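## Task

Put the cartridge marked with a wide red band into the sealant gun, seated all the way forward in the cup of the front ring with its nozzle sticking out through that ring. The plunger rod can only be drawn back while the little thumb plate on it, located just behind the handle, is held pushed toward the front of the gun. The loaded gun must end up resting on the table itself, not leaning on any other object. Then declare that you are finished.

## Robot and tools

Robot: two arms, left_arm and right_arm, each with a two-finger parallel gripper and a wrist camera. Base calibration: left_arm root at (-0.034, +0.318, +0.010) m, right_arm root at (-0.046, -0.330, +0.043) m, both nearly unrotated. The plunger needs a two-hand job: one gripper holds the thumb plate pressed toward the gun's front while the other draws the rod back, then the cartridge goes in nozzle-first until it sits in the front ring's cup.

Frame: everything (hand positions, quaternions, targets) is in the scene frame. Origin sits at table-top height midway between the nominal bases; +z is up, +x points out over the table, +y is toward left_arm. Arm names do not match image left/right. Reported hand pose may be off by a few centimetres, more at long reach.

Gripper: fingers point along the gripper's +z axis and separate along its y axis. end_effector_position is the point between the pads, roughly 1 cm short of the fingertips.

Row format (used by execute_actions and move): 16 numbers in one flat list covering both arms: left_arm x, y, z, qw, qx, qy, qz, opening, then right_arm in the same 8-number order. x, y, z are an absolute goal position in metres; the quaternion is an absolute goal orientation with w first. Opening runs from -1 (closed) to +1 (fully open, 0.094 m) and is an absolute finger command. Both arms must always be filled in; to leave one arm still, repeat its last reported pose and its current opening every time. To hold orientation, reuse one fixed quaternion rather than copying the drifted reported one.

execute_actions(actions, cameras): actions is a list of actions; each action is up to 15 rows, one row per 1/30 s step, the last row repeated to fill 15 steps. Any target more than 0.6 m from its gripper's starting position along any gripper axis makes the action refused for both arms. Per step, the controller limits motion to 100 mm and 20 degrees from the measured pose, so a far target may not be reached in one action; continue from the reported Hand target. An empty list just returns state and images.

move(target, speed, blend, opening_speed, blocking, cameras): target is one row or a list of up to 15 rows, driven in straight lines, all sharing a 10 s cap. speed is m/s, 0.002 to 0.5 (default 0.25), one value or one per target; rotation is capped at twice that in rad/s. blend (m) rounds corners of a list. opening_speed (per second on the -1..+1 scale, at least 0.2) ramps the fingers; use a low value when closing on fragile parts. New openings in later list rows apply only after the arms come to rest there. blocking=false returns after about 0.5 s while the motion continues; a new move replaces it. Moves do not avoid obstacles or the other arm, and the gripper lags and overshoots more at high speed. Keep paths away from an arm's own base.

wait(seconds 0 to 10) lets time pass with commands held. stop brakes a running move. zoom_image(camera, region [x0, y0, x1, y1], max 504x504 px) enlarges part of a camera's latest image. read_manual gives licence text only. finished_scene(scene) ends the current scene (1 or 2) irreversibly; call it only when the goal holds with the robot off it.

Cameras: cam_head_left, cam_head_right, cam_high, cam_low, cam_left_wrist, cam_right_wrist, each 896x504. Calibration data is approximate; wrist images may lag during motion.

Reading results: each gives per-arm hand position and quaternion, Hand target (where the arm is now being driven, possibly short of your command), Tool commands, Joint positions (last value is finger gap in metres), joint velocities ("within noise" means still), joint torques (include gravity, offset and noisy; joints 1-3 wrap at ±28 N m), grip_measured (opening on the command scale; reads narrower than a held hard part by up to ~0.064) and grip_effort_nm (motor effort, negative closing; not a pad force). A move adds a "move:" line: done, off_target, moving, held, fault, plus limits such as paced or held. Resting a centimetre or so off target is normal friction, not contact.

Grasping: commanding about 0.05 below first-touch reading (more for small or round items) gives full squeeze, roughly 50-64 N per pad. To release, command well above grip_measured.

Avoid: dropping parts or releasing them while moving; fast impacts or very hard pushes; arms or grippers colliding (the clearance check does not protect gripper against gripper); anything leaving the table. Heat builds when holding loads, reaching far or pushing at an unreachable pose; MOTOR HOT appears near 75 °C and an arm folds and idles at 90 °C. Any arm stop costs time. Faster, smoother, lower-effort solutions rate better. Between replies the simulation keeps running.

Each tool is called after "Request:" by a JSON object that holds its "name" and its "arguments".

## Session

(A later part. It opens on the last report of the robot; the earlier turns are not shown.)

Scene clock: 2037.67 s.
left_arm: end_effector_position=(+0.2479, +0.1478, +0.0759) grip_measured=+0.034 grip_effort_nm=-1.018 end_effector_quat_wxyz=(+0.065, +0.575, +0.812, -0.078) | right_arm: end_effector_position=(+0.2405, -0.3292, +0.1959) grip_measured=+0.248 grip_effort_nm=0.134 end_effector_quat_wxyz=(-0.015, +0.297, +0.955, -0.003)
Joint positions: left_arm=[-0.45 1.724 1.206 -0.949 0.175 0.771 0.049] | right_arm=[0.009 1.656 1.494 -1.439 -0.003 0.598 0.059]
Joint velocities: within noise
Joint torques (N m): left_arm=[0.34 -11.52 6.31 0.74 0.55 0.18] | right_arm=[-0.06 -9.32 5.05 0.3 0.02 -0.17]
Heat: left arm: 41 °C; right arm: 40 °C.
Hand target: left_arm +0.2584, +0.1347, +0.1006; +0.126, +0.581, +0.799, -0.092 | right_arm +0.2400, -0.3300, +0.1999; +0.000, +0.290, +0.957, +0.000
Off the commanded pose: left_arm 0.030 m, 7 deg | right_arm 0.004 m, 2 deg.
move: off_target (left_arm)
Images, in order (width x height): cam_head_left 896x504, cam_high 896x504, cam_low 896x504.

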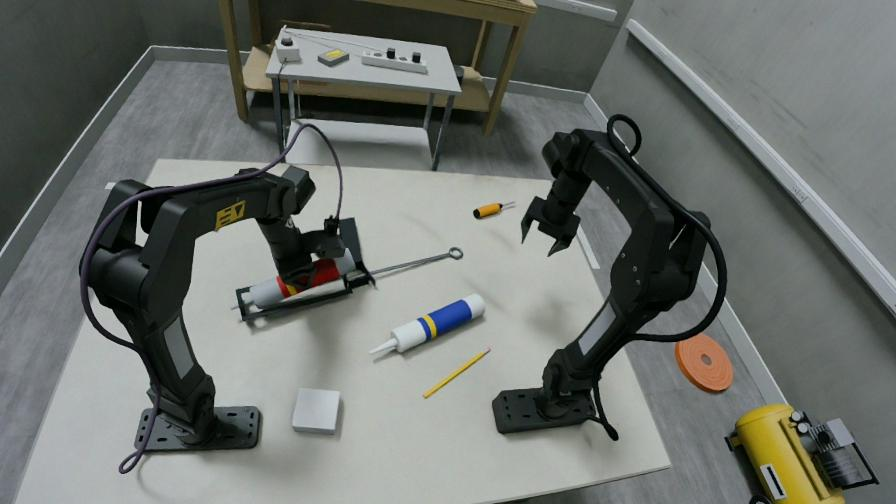

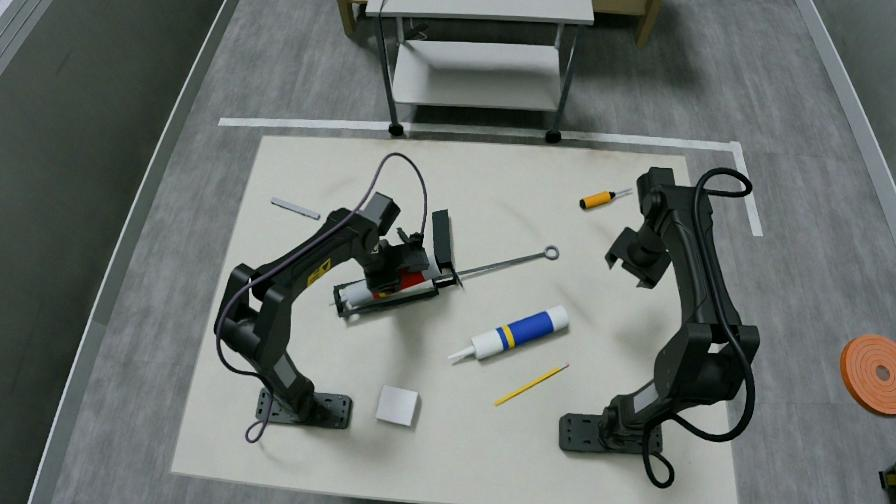

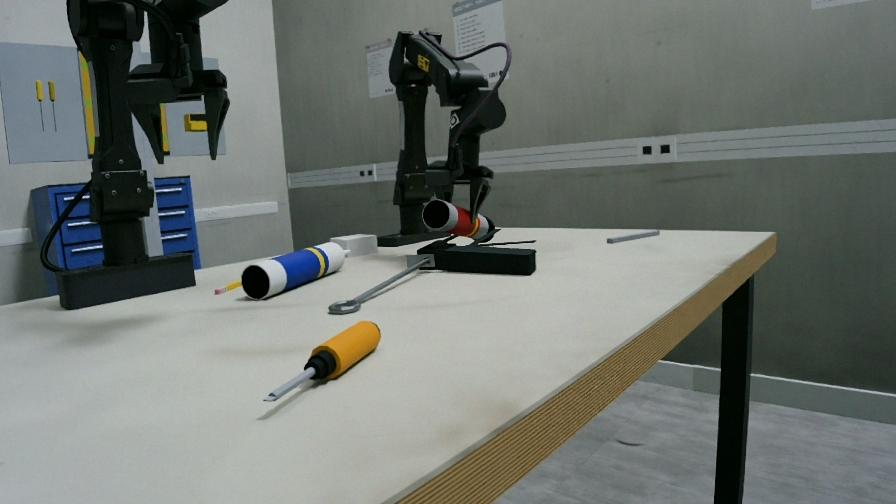

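Request:
{"name": "move", "arguments": {"target": [0.255,0.147,0.098,0.1265,0.5806,0.7990,-0.0919,-0.12,0.24,-0.33,0.2,0.0,0.29,0.957,0.0,0.25], "speed": 0.04, "cameras": ["cam_low","cam_high","cam_head_left"]}}

Request:
{"name": "zoom_image", "arguments": {"camera": "cam_high", "region": [315, 265, 385, 325]}}

Request:
{"name": "zoom_image", "arguments": {"camera": "cam_head_left", "region": [220, 260, 300, 330]}}

Request:
{"name": "zoom_image", "arguments": {"camera": "cam_low", "region": [400, 190, 520, 260]}}

Scene clock: 2053.83 s.
left_arm: end_effector_position=(+0.2436, +0.1604, +0.0747) grip_measured=+0.034 grip_effort_nm=-1.018 end_effector_quat_wxyz=(+0.065, +0.575, +0.812, -0.079) | right_arm: end_effector_position=(+0.2405, -0.3292, +0.1959) grip_measured=+0.248 grip_effort_nm=0.129 end_effector_quat_wxyz=(-0.015, +0.297, +0.955, -0.003)
Joint positions: left_arm=[-0.418 1.693 1.166 -0.946 0.18 0.805 0.049] | right_arm=[0.009 1.656 1.494 -1.439 -0.003 0.598 0.059]
Joint velocities: within noise
Joint torques (N m): left_arm=[0.36 -11.18 6.19 0.75 0.56 0.16] | right_arm=[-0.06 -9.33 5.07 0.29 0.03 -0.17]
Heat: left arm: 43 °C; right arm: 40 °C.
Hand target: left_arm +0.2545, +0.1476, +0.0983; +0.125, +0.582, +0.799, -0.091 | right_arm +0.2400, -0.3300, +0.1999; +0.000, +0.290, +0.957, +0.000
Off the commanded pose: left_arm 0.029 m, 7 deg | right_arm 0.004 m, 2 deg.
move: off_target (left_arm)
Images, in order (width x height): cam_head_left 896x504, cam_high 896x504, cam_low 896x504.

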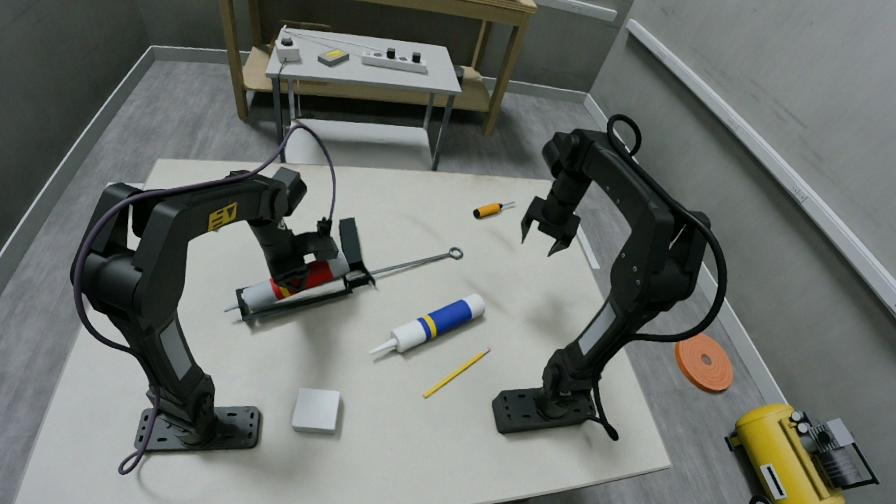

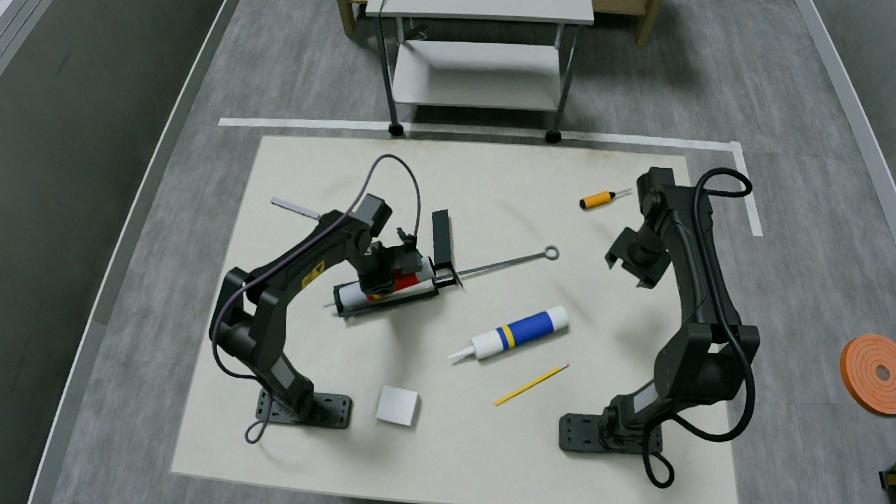

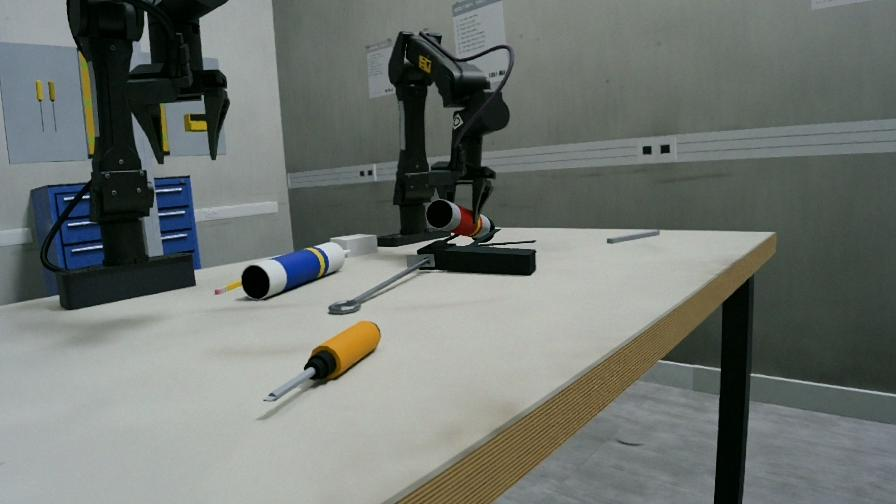

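Scaled by 7.200 from the camera's 896x504 image, which has a finer 1280x720 frame.

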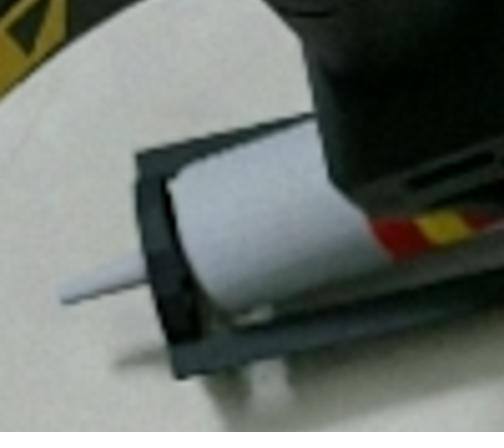

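Scaled by 6.300 from the camera's 896x504 image, which has a finer 1280x720 frame.

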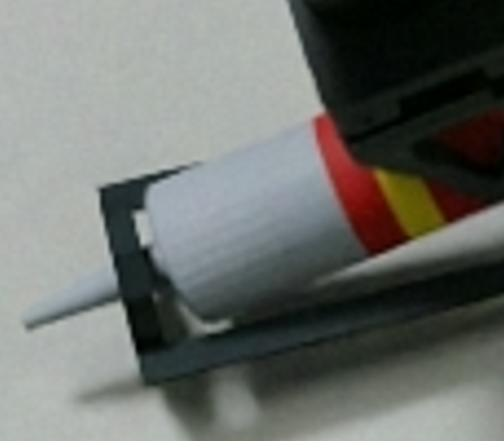

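Scaled by 4.200 from the camera's 896x504 image, which has a finer 1280x720 frame.

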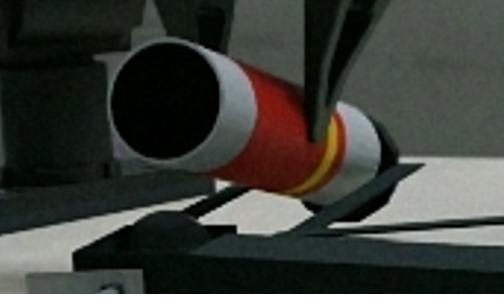

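Request:
{"name": "move", "arguments": {"target": [0.2535,0.152,0.091,0.1265,0.5806,0.7990,-0.0919,-0.12,0.24,-0.33,0.2,0.0,0.29,0.957,0.0,0.25], "speed": 0.04, "cameras": ["cam_low","cam_high","cam_head_left","cam_left_wrist"]}}

Request:
{"name": "zoom_image", "arguments": {"camera": "cam_high", "region": [315, 265, 385, 325]}}

Request:
{"name": "zoom_image", "arguments": {"camera": "cam_head_left", "region": [220, 260, 300, 330]}}

Request:
{"name": "zoom_image", "arguments": {"camera": "cam_low", "region": [400, 190, 520, 260]}}

Scene clock: 2085.87 s.
left_arm: end_effector_position=(+0.2409, +0.1647, +0.0679) grip_measured=+0.034 grip_effort_nm=-1.018 end_effector_quat_wxyz=(+0.065, +0.577, +0.810, -0.080) | right_arm: end_effector_position=(+0.2405, -0.3292, +0.1959) grip_measured=+0.248 grip_effort_nm=0.134 end_effector_quat_wxyz=(-0.015, +0.297, +0.955, -0.003)
Joint positions: left_arm=[-0.407 1.687 1.131 -0.92 0.183 0.82 0.049] | right_arm=[0.009 1.656 1.494 -1.439 -0.003 0.598 0.059]
Joint velocities: within noise
Joint torques (N m): left_arm=[0.59 -11.04 5.97 0.73 0.58 0.19] | right_arm=[-0.05 -9.32 5.05 0.3 0.02 -0.17]
Heat: left arm: 40 °C; right arm: 40 °C.
Hand target: left_arm +0.2525, +0.1524, +0.0914; +0.125, +0.582, +0.798, -0.091 | right_arm +0.2400, -0.3300, +0.1999; +0.000, +0.290, +0.957, +0.000
Off the commanded pose: left_arm 0.029 m, 7 deg | right_arm 0.004 m, 2 deg.
move: off_target (left_arm)
camera_calibration:
cam_left_wrist: T_world_to_cam=[[-0.942148, -0.331612, 0.0488996, 0.276997], [-0.305058, 0.908717, 0.28491, -0.0605032], [-0.138915, 0.25351, -0.957306, 0.145312], [0, 0, 0, 1]] pos_world=[0.262701, 0.109998, 0.142801]
Images, in order (width x height): cam_head_left 896x504, cam_high 896x504, cam_low 896x504, cam_left_wrist 896x504.

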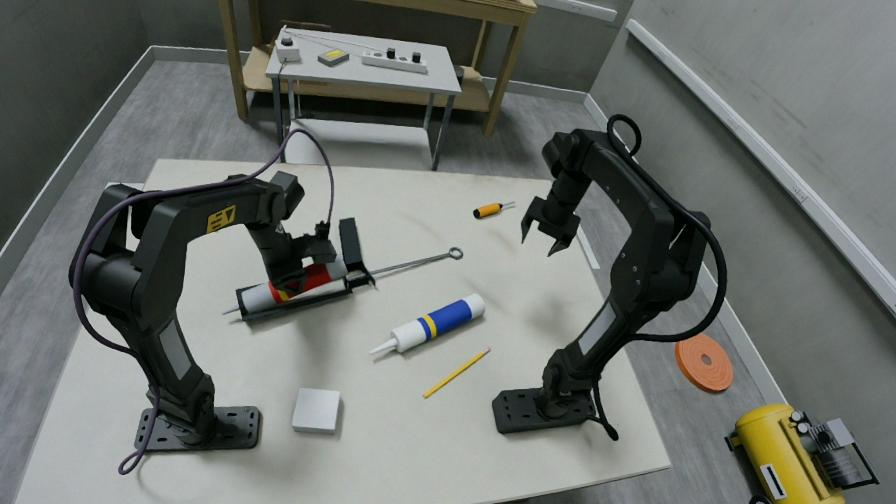

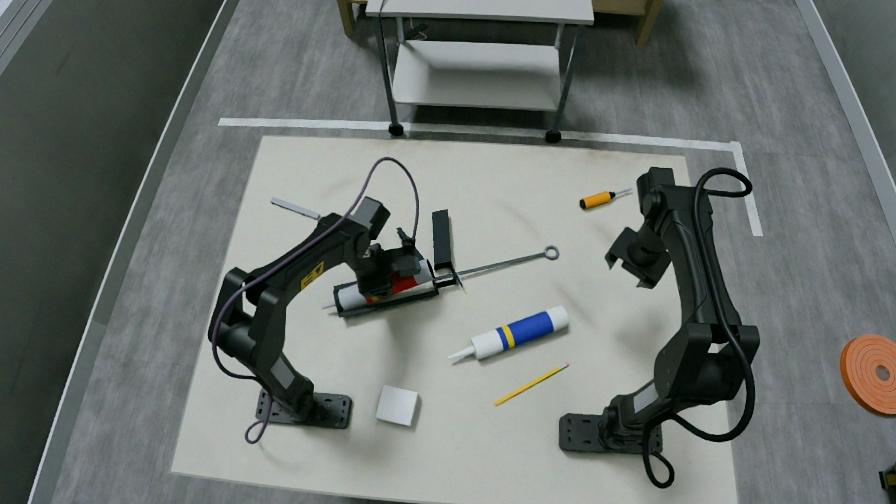

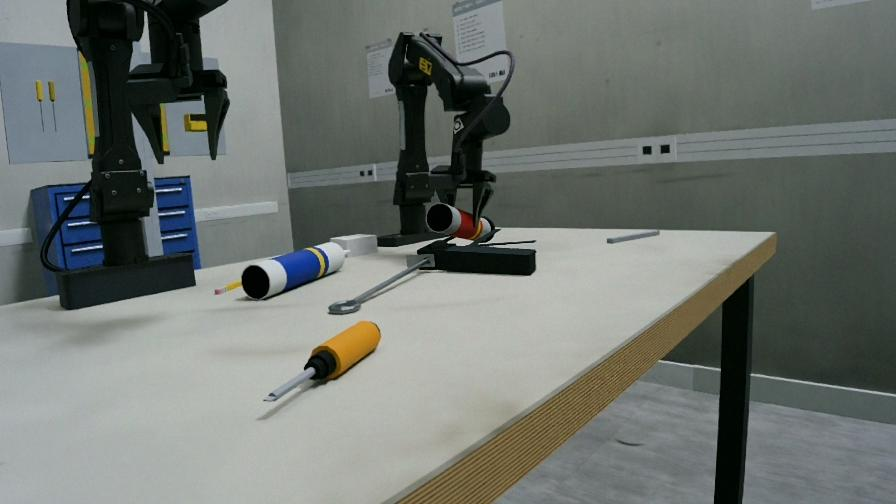

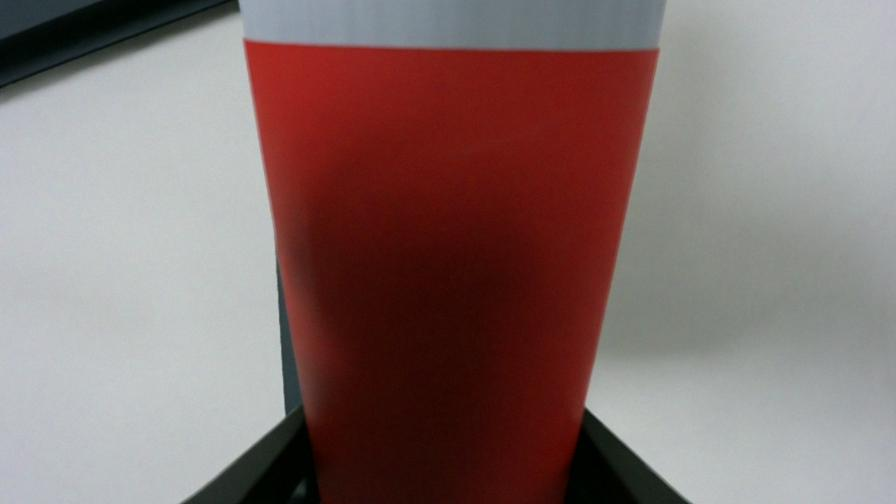

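Scaled by 7.200 from the camera's 896x504 image, which has a finer 1280x720 frame.

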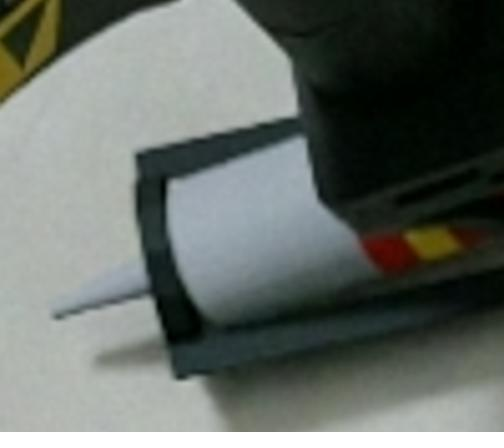

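Scaled by 6.300 from the camera's 896x504 image, which has a finer 1280x720 frame.

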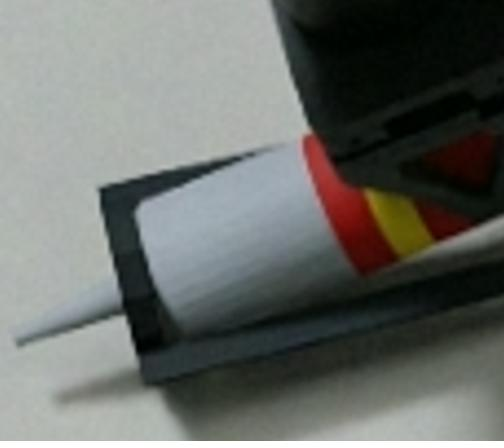

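Scaled by 4.200 from the camera's 896x504 image, which has a finer 1280x720 frame.

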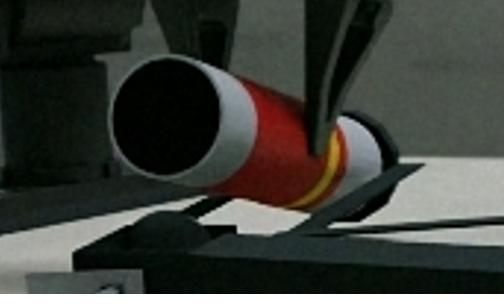

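Request:
{"name": "move", "arguments": {"target": [0.2525,0.155,0.085,0.0986,0.5834,0.8030,-0.0716,-0.12,0.24,-0.33,0.2,0.0,0.29,0.957,0.0,0.25], "speed": 0.04, "cameras": ["cam_low","cam_high","cam_head_left"]}}

Request:
{"name": "zoom_image", "arguments": {"camera": "cam_high", "region": [315, 245, 475, 345]}}

Request:
{"name": "zoom_image", "arguments": {"camera": "cam_head_left", "region": [220, 240, 380, 340]}}

Request:
{"name": "zoom_image", "arguments": {"camera": "cam_low", "region": [400, 190, 520, 260]}}

Scene clock: 2107.53 s.
left_arm: end_effector_position=(+0.2399, +0.1632, +0.0676) grip_measured=+0.034 grip_effort_nm=-1.023 end_effector_quat_wxyz=(+0.064, +0.582, +0.807, -0.075) | right_arm: end_effector_position=(+0.2405, -0.3292, +0.1959) grip_measured=+0.248 grip_effort_nm=0.129 end_effector_quat_wxyz=(-0.015, +0.297, +0.955, -0.003)
Joint positions: left_arm=[-0.418 1.687 1.131 -0.92 0.174 0.822 0.049] | right_arm=[0.009 1.656 1.494 -1.439 -0.003 0.598 0.059]
Joint velocities: within noise
Joint torques (N m): left_arm=[-0.61 -8.34 8.23 0.41 0.18 0.01] | right_arm=[-0.05 -9.33 5.04 0.3 0.02 -0.16]
Heat: left arm: 39 °C; right arm: 40 °C.
Hand target: left_arm +0.2515, +0.1542, +0.0850; +0.099, +0.585, +0.802, -0.072 | right_arm +0.2400, -0.3300, +0.1999; +0.000, +0.290, +0.957, +0.000
Off the commanded pose: left_arm 0.023 m, 4 deg | right_arm 0.004 m, 2 deg.
move: off_target (left_arm)
Images, in order (width x height): cam_head_left 896x504, cam_high 896x504, cam_low 896x504.

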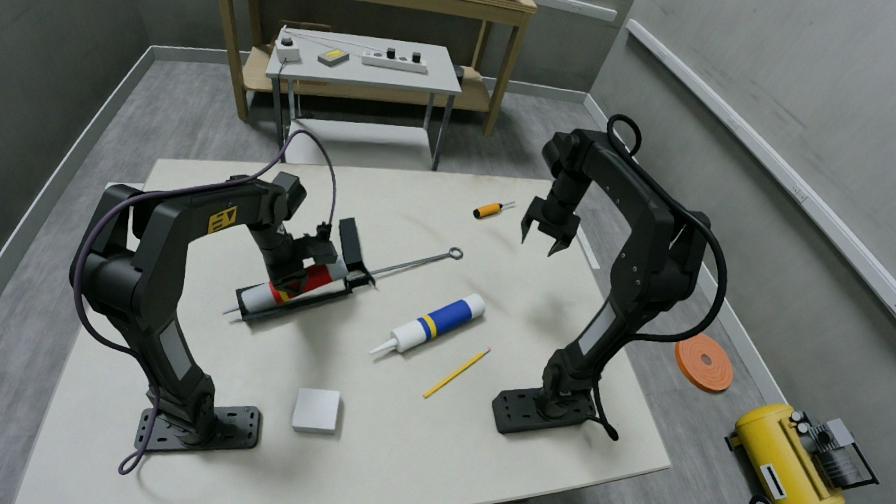

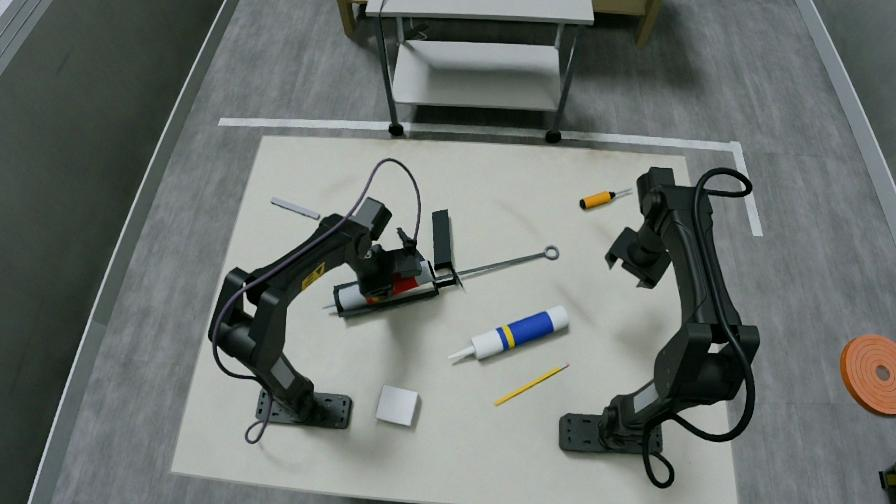

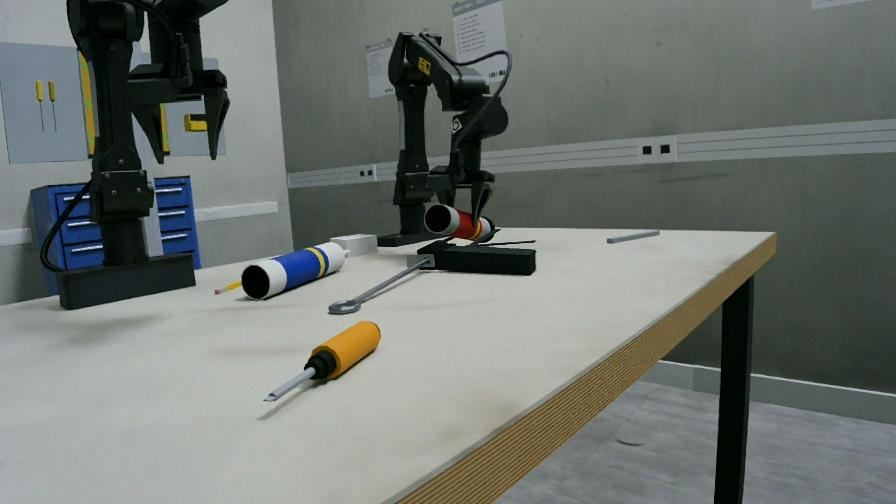

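Scaled by 3.150 from the camera's 896x504 image, which has a finer 1280x720 frame.

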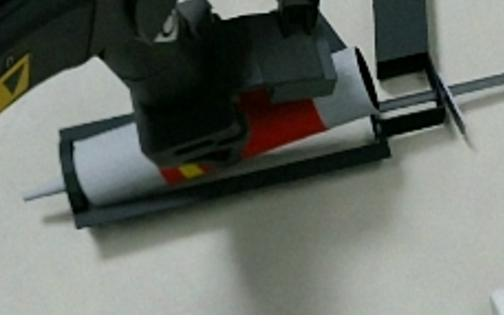

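Scaled by 3.150 from the camera's 896x504 image, which has a finer 1280x720 frame.

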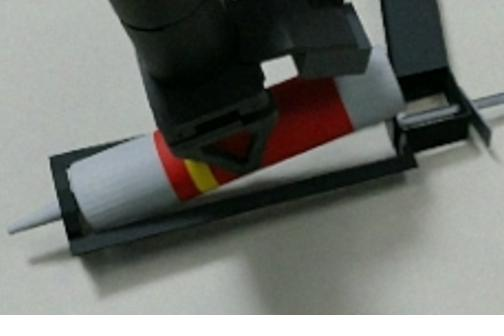

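Scaled by 4.200 from the camera's 896x504 image, which has a finer 1280x720 frame.

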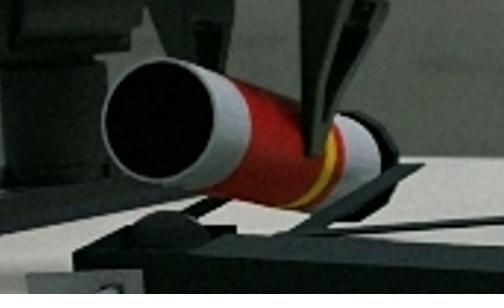

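Request:
{"name": "move", "arguments": {"target": [0.2495,0.162,0.072,0.0565,0.5864,0.8071,-0.0410,-0.12,0.24,-0.33,0.2,0.0,0.29,0.957,0.0,0.25], "speed": 0.04, "cameras": ["cam_low","cam_high","cam_head_left"]}}

Request:
{"name": "zoom_image", "arguments": {"camera": "cam_high", "region": [315, 245, 475, 345]}}

Request:
{"name": "zoom_image", "arguments": {"camera": "cam_head_left", "region": [220, 240, 380, 340]}}

Request:
{"name": "zoom_image", "arguments": {"camera": "cam_low", "region": [400, 190, 520, 260]}}

Scene clock: 2121.53 s.
left_arm: end_effector_position=(+0.2392, +0.1683, +0.0591) grip_measured=+0.034 grip_effort_nm=-1.018 end_effector_quat_wxyz=(+0.043, +0.590, +0.805, -0.043) | right_arm: end_effector_position=(+0.2405, -0.3292, +0.1959) grip_measured=+0.248 grip_effort_nm=0.129 end_effector_quat_wxyz=(-0.015, +0.296, +0.955, -0.003)
Joint positions: left_arm=[-0.445 1.71 1.131 -0.923 0.1 0.814 0.049] | right_arm=[0.009 1.656 1.494 -1.439 -0.003 0.596 0.059]
Joint velocities: within noise
Joint torques (N m): left_arm=[-0.58 -6.46 9.76 0.07 0.06 -0.12] | right_arm=[-0.06 -9.33 5.05 0.3 0.02 -0.17]
Heat: left arm: 38 °C; right arm: 39 °C.
Hand target: left_arm +0.2487, +0.1613, +0.0719; +0.057, +0.588, +0.806, -0.041 | right_arm +0.2400, -0.3300, +0.1999; +0.000, +0.289, +0.957, +0.000
Off the commanded pose: left_arm 0.018 m, 2 deg | right_arm 0.004 m, 2 deg.
move: off_target (left_arm)
Images, in order (width x height): cam_head_left 896x504, cam_high 896x504, cam_low 896x504.

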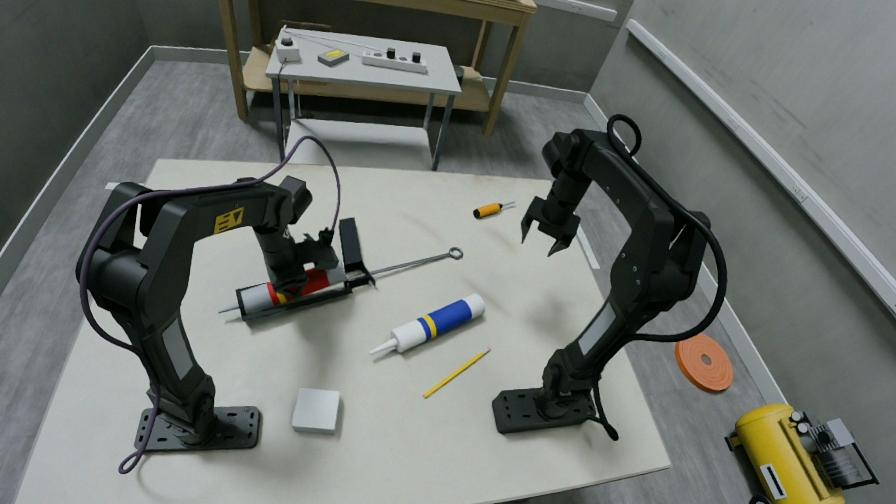

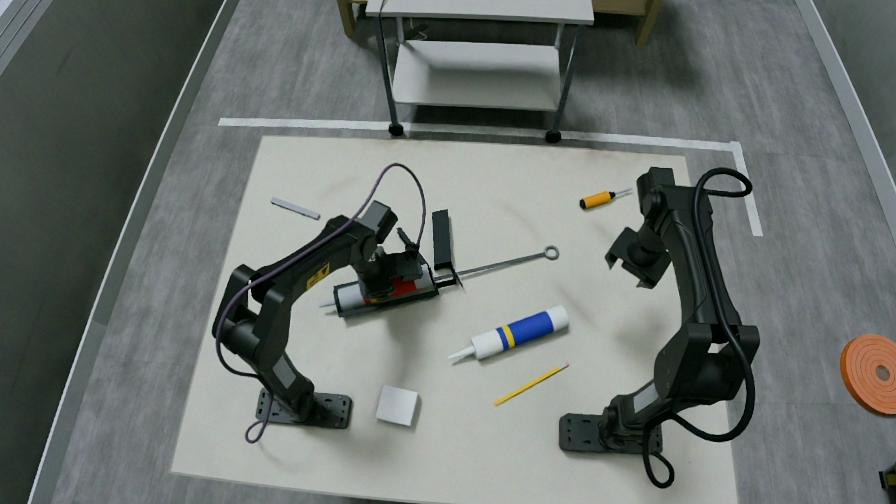

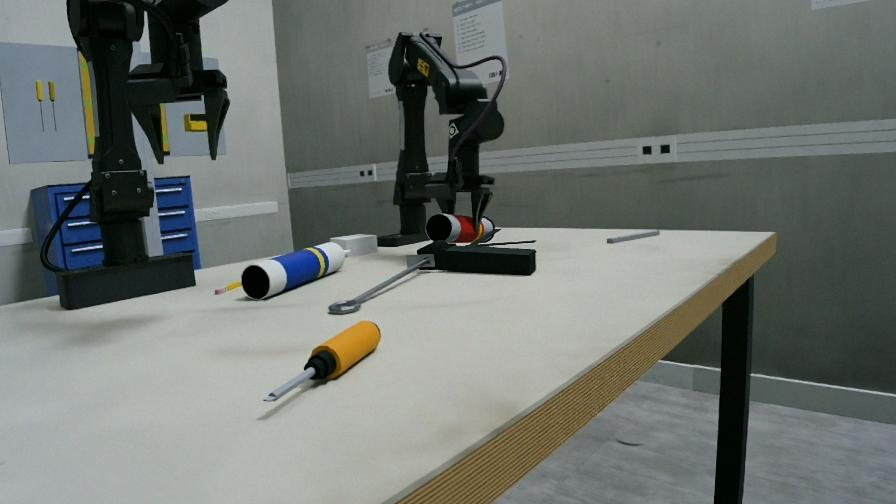

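Scaled by 3.150 from the camera's 896x504 image, which has a finer 1280x720 frame.

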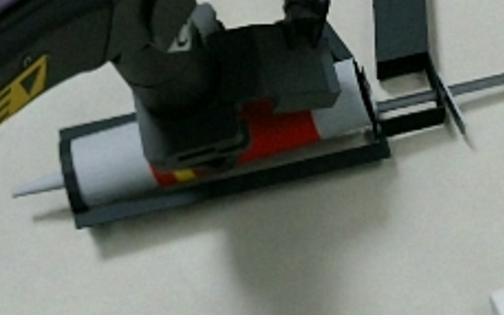

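Scaled by 3.150 from the camera's 896x504 image, which has a finer 1280x720 frame.

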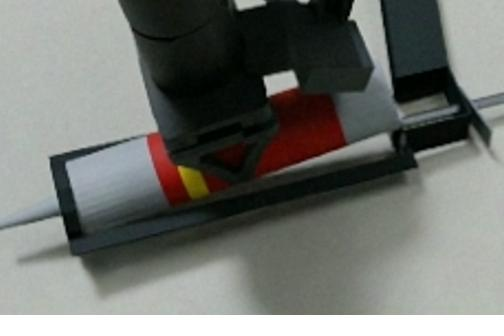

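Scaled by 4.200 from the camera's 896x504 image, which has a finer 1280x720 frame.

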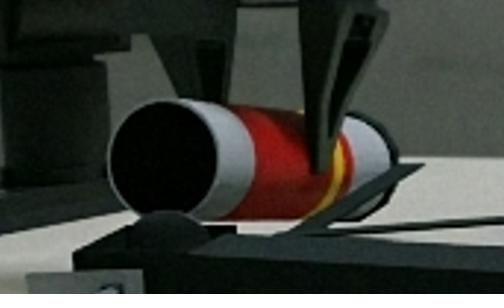

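Request:
{"name": "move", "arguments": {"target": [0.2475,0.169,0.062,0.0282,0.5874,0.8085,-0.0205,-0.12,0.24,-0.33,0.2,0.0,0.29,0.957,0.0,0.25], "speed": 0.04, "cameras": ["cam_low","cam_high","cam_head_left"]}}

Request:
{"name": "zoom_image", "arguments": {"camera": "cam_high", "region": [315, 245, 475, 345]}}

Request:
{"name": "zoom_image", "arguments": {"camera": "cam_head_left", "region": [220, 240, 380, 340]}}

Request:
{"name": "zoom_image", "arguments": {"camera": "cam_low", "region": [400, 190, 520, 260]}}

Scene clock: 2137.60 s.
left_arm: end_effector_position=(+0.2386, +0.1722, +0.0515) grip_measured=+0.034 grip_effort_nm=-1.018 end_effector_quat_wxyz=(+0.020, +0.589, +0.807, -0.029) | right_arm: end_effector_position=(+0.2405, -0.3292, +0.1959) grip_measured=+0.248 grip_effort_nm=0.134 end_effector_quat_wxyz=(-0.015, +0.296, +0.955, -0.003)
Joint positions: left_arm=[-0.456 1.745 1.145 -0.94 0.063 0.802 0.049] | right_arm=[0.009 1.656 1.494 -1.439 -0.003 0.596 0.059]
Joint velocities: within noise
Joint torques (N m): left_arm=[-0.35 -6.53 9.32 -0.03 -0.08 -0.1] | right_arm=[-0.05 -9.33 5.05 0.3 0.02 -0.15]
Heat: left arm: 38 °C; right arm: 39 °C.
Hand target: left_arm +0.2473, +0.1687, +0.0618; +0.029, +0.587, +0.809, -0.021 | right_arm +0.2400, -0.3300, +0.1999; +0.000, +0.290, +0.957, +0.000
Off the commanded pose: left_arm 0.014 m, 1 deg | right_arm 0.004 m, 2 deg.
move: off_target (left_arm)
Images, in order (width x height): cam_head_left 896x504, cam_high 896x504, cam_low 896x504.

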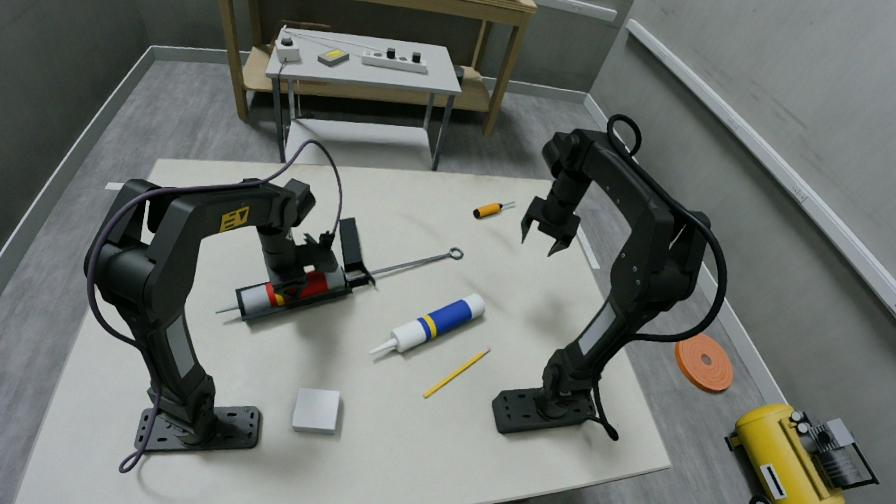

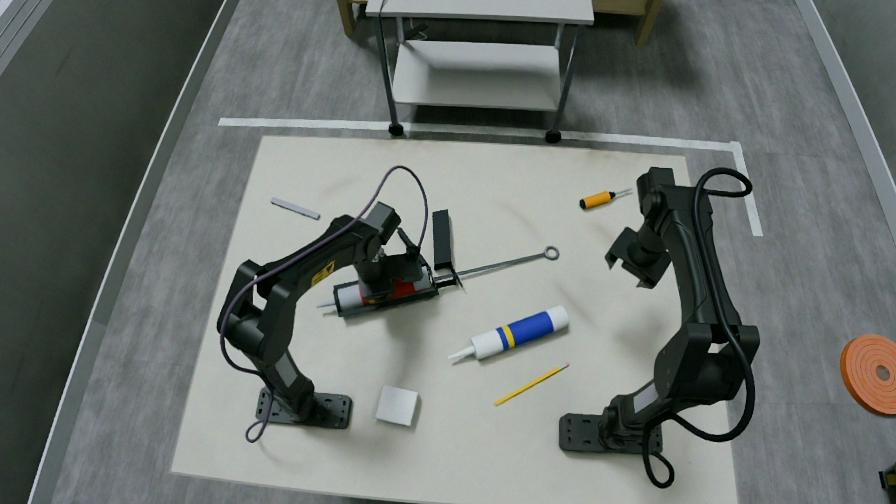

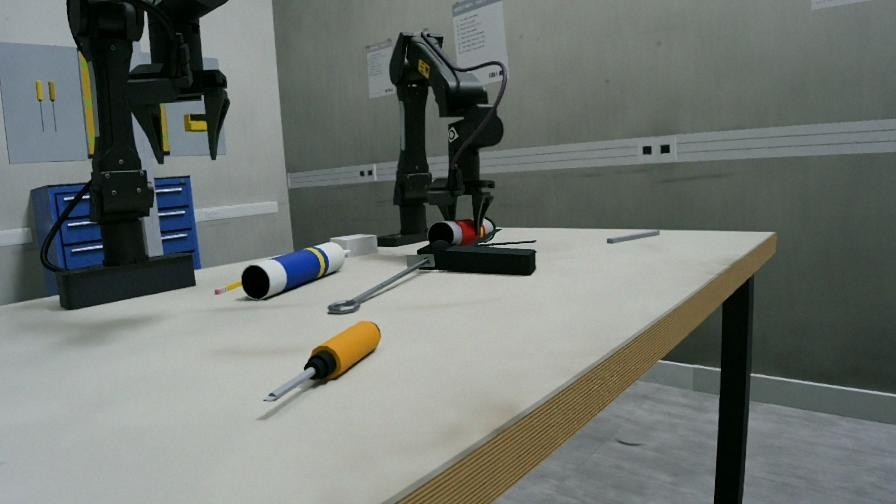

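Scaled by 3.150 from the camera's 896x504 image, which has a finer 1280x720 frame.

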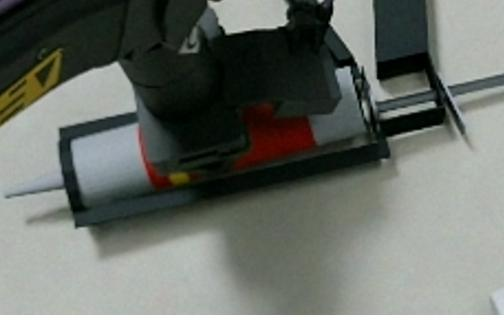

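Scaled by 3.150 from the camera's 896x504 image, which has a finer 1280x720 frame.

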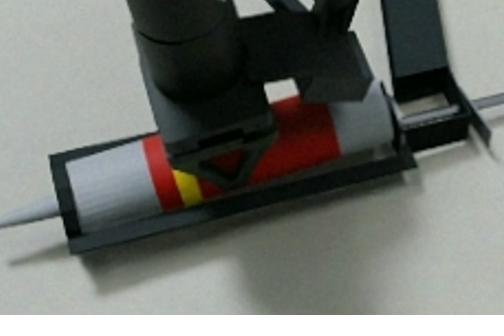

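Scaled by 4.200 from the camera's 896x504 image, which has a finer 1280x720 frame.

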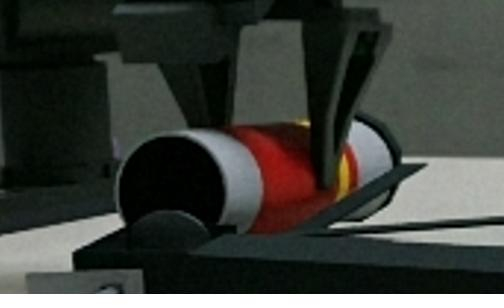

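Request:
{"name": "move", "arguments": {"target": [0.2462,0.173,0.052,0.0071,0.5878,0.8090,-0.0051,-0.12,0.24,-0.33,0.2,0.0,0.29,0.957,0.0,0.25], "speed": 0.04, "cameras": ["cam_low","cam_high","cam_head_left"]}}

Request:
{"name": "zoom_image", "arguments": {"camera": "cam_high", "region": [315, 245, 475, 345]}}

Request:
{"name": "zoom_image", "arguments": {"camera": "cam_head_left", "region": [220, 240, 380, 340]}}

Request:
{"name": "zoom_image", "arguments": {"camera": "cam_low", "region": [400, 190, 520, 260]}}

Scene clock: 2152.47 s.
left_arm: end_effector_position=(+0.2385, +0.1744, +0.0431) grip_measured=+0.034 grip_effort_nm=-1.013 end_effector_quat_wxyz=(+0.004, +0.592, +0.806, -0.015) | right_arm: end_effector_position=(+0.2405, -0.3292, +0.1959) grip_measured=+0.248 grip_effort_nm=0.129 end_effector_quat_wxyz=(-0.015, +0.296, +0.955, -0.003)
Joint positions: left_arm=[-0.468 1.777 1.149 -0.94 0.031 0.796 0.049] | right_arm=[0.009 1.656 1.494 -1.439 -0.003 0.596 0.059]
Joint velocities: within noise
Joint torques (N m): left_arm=[-0.38 -6.6 8.8 -0.1 -0.14 -0.09] | right_arm=[-0.06 -9.33 5.05 0.3 0.02 -0.15]
Heat: left arm: 38 °C; right arm: 39 °C.
Hand target: left_arm +0.2459, +0.1729, +0.0520; +0.008, +0.588, +0.809, -0.005 | right_arm +0.2400, -0.3300, +0.1999; +0.000, +0.290, +0.957, +0.000
Off the commanded pose: left_arm 0.012 m, 1 deg | right_arm 0.004 m, 2 deg.
move: off_target (left_arm)
Images, in order (width x height): cam_head_left 896x504, cam_high 896x504, cam_low 896x504.

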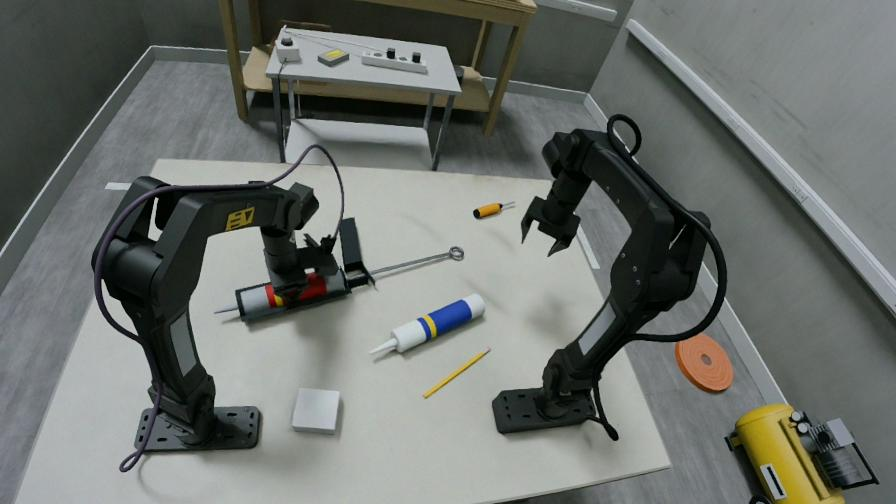

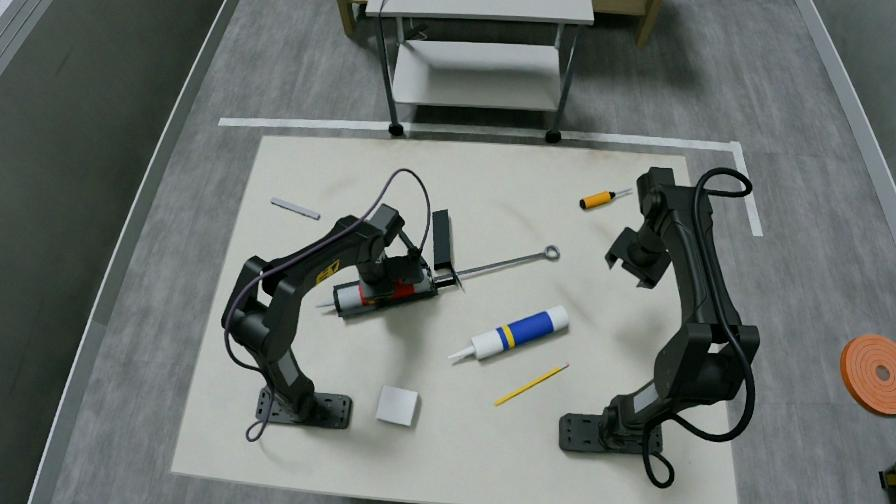

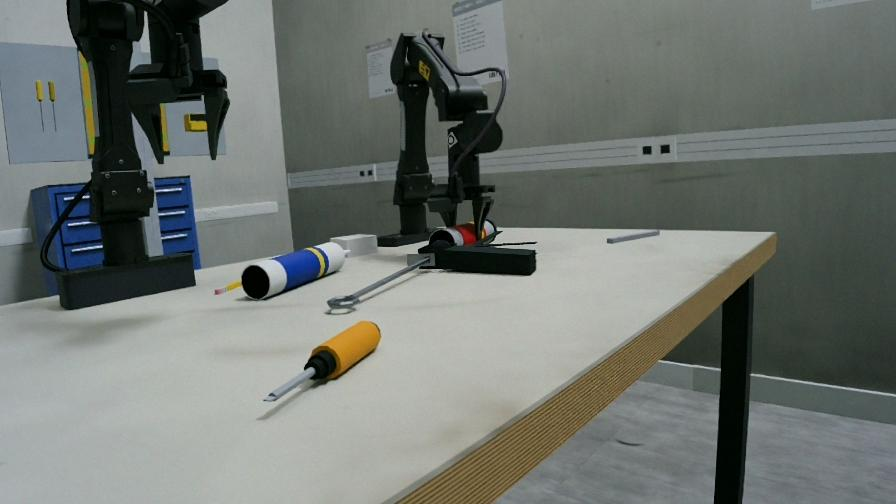

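Scaled by 3.150 from the camera's 896x504 image, which has a finer 1280x720 frame.

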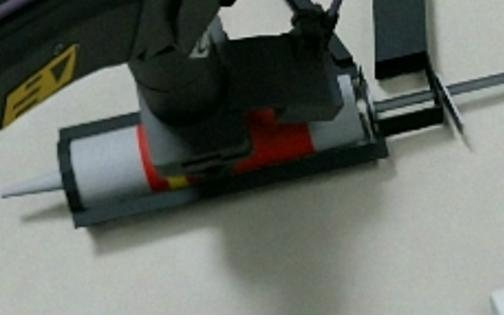

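Scaled by 3.150 from the camera's 896x504 image, which has a finer 1280x720 frame.

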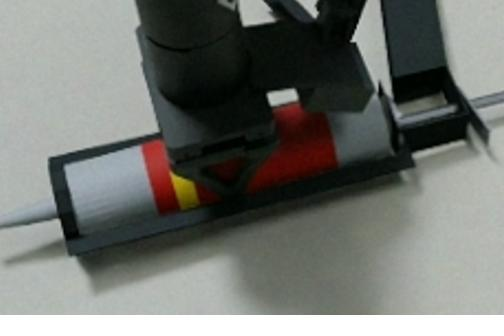

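Scaled by 4.200 from the camera's 896x504 image, which has a finer 1280x720 frame.

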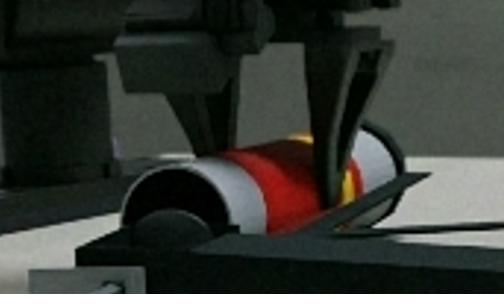

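Request:
{"name": "zoom_image", "arguments": {"camera": "cam_high", "region": [295, 245, 455, 345]}}

Request:
{"name": "zoom_image", "arguments": {"camera": "cam_head_left", "region": [200, 240, 380, 352]}}

Scaled by 3.150 from the camera's 896x504 image, which has a finer 1280x720 frame.

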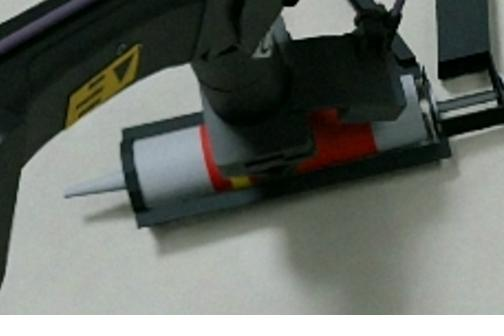

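Scaled by 2.800 from the camera's 896x504 image, which has a finer 1280x720 frame.

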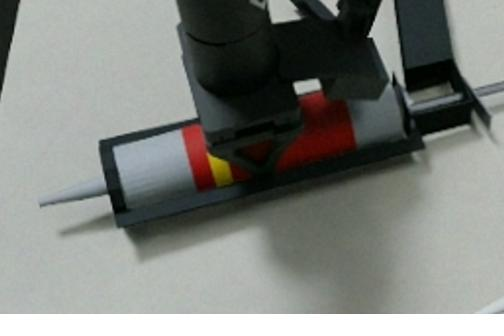

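Request:
{"name": "zoom_image", "arguments": {"camera": "cam_high", "region": [310, 270, 370, 320]}}

Request:
{"name": "zoom_image", "arguments": {"camera": "cam_high", "region": [410, 255, 470, 305]}}

Request:
{"name": "zoom_image", "arguments": {"camera": "cam_head_left", "region": [205, 275, 275, 335]}}

Request:
{"name": "zoom_image", "arguments": {"camera": "cam_head_left", "region": [320, 250, 390, 310]}}

Scaled by 8.400 from the camera's 896x504 image, which has a finer 1280x720 frame.

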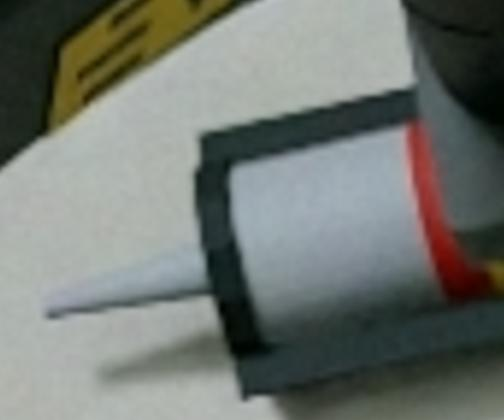

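Scaled by 8.400 from the camera's 896x504 image, which has a finer 1280x720 frame.

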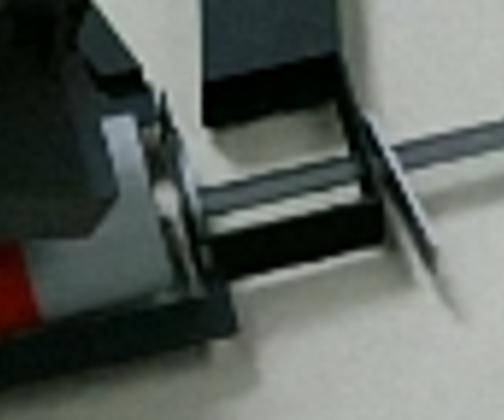

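Scaled by 7.200 from the camera's 896x504 image, which has a finer 1280x720 frame.

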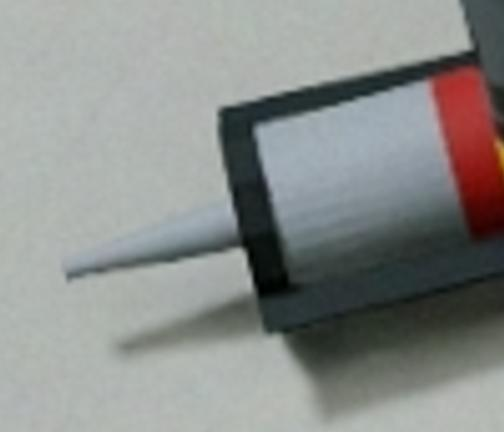

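Scaled by 7.200 from the camera's 896x504 image, which has a finer 1280x720 frame.

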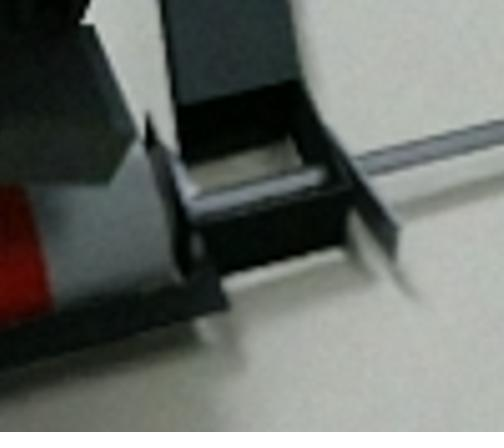

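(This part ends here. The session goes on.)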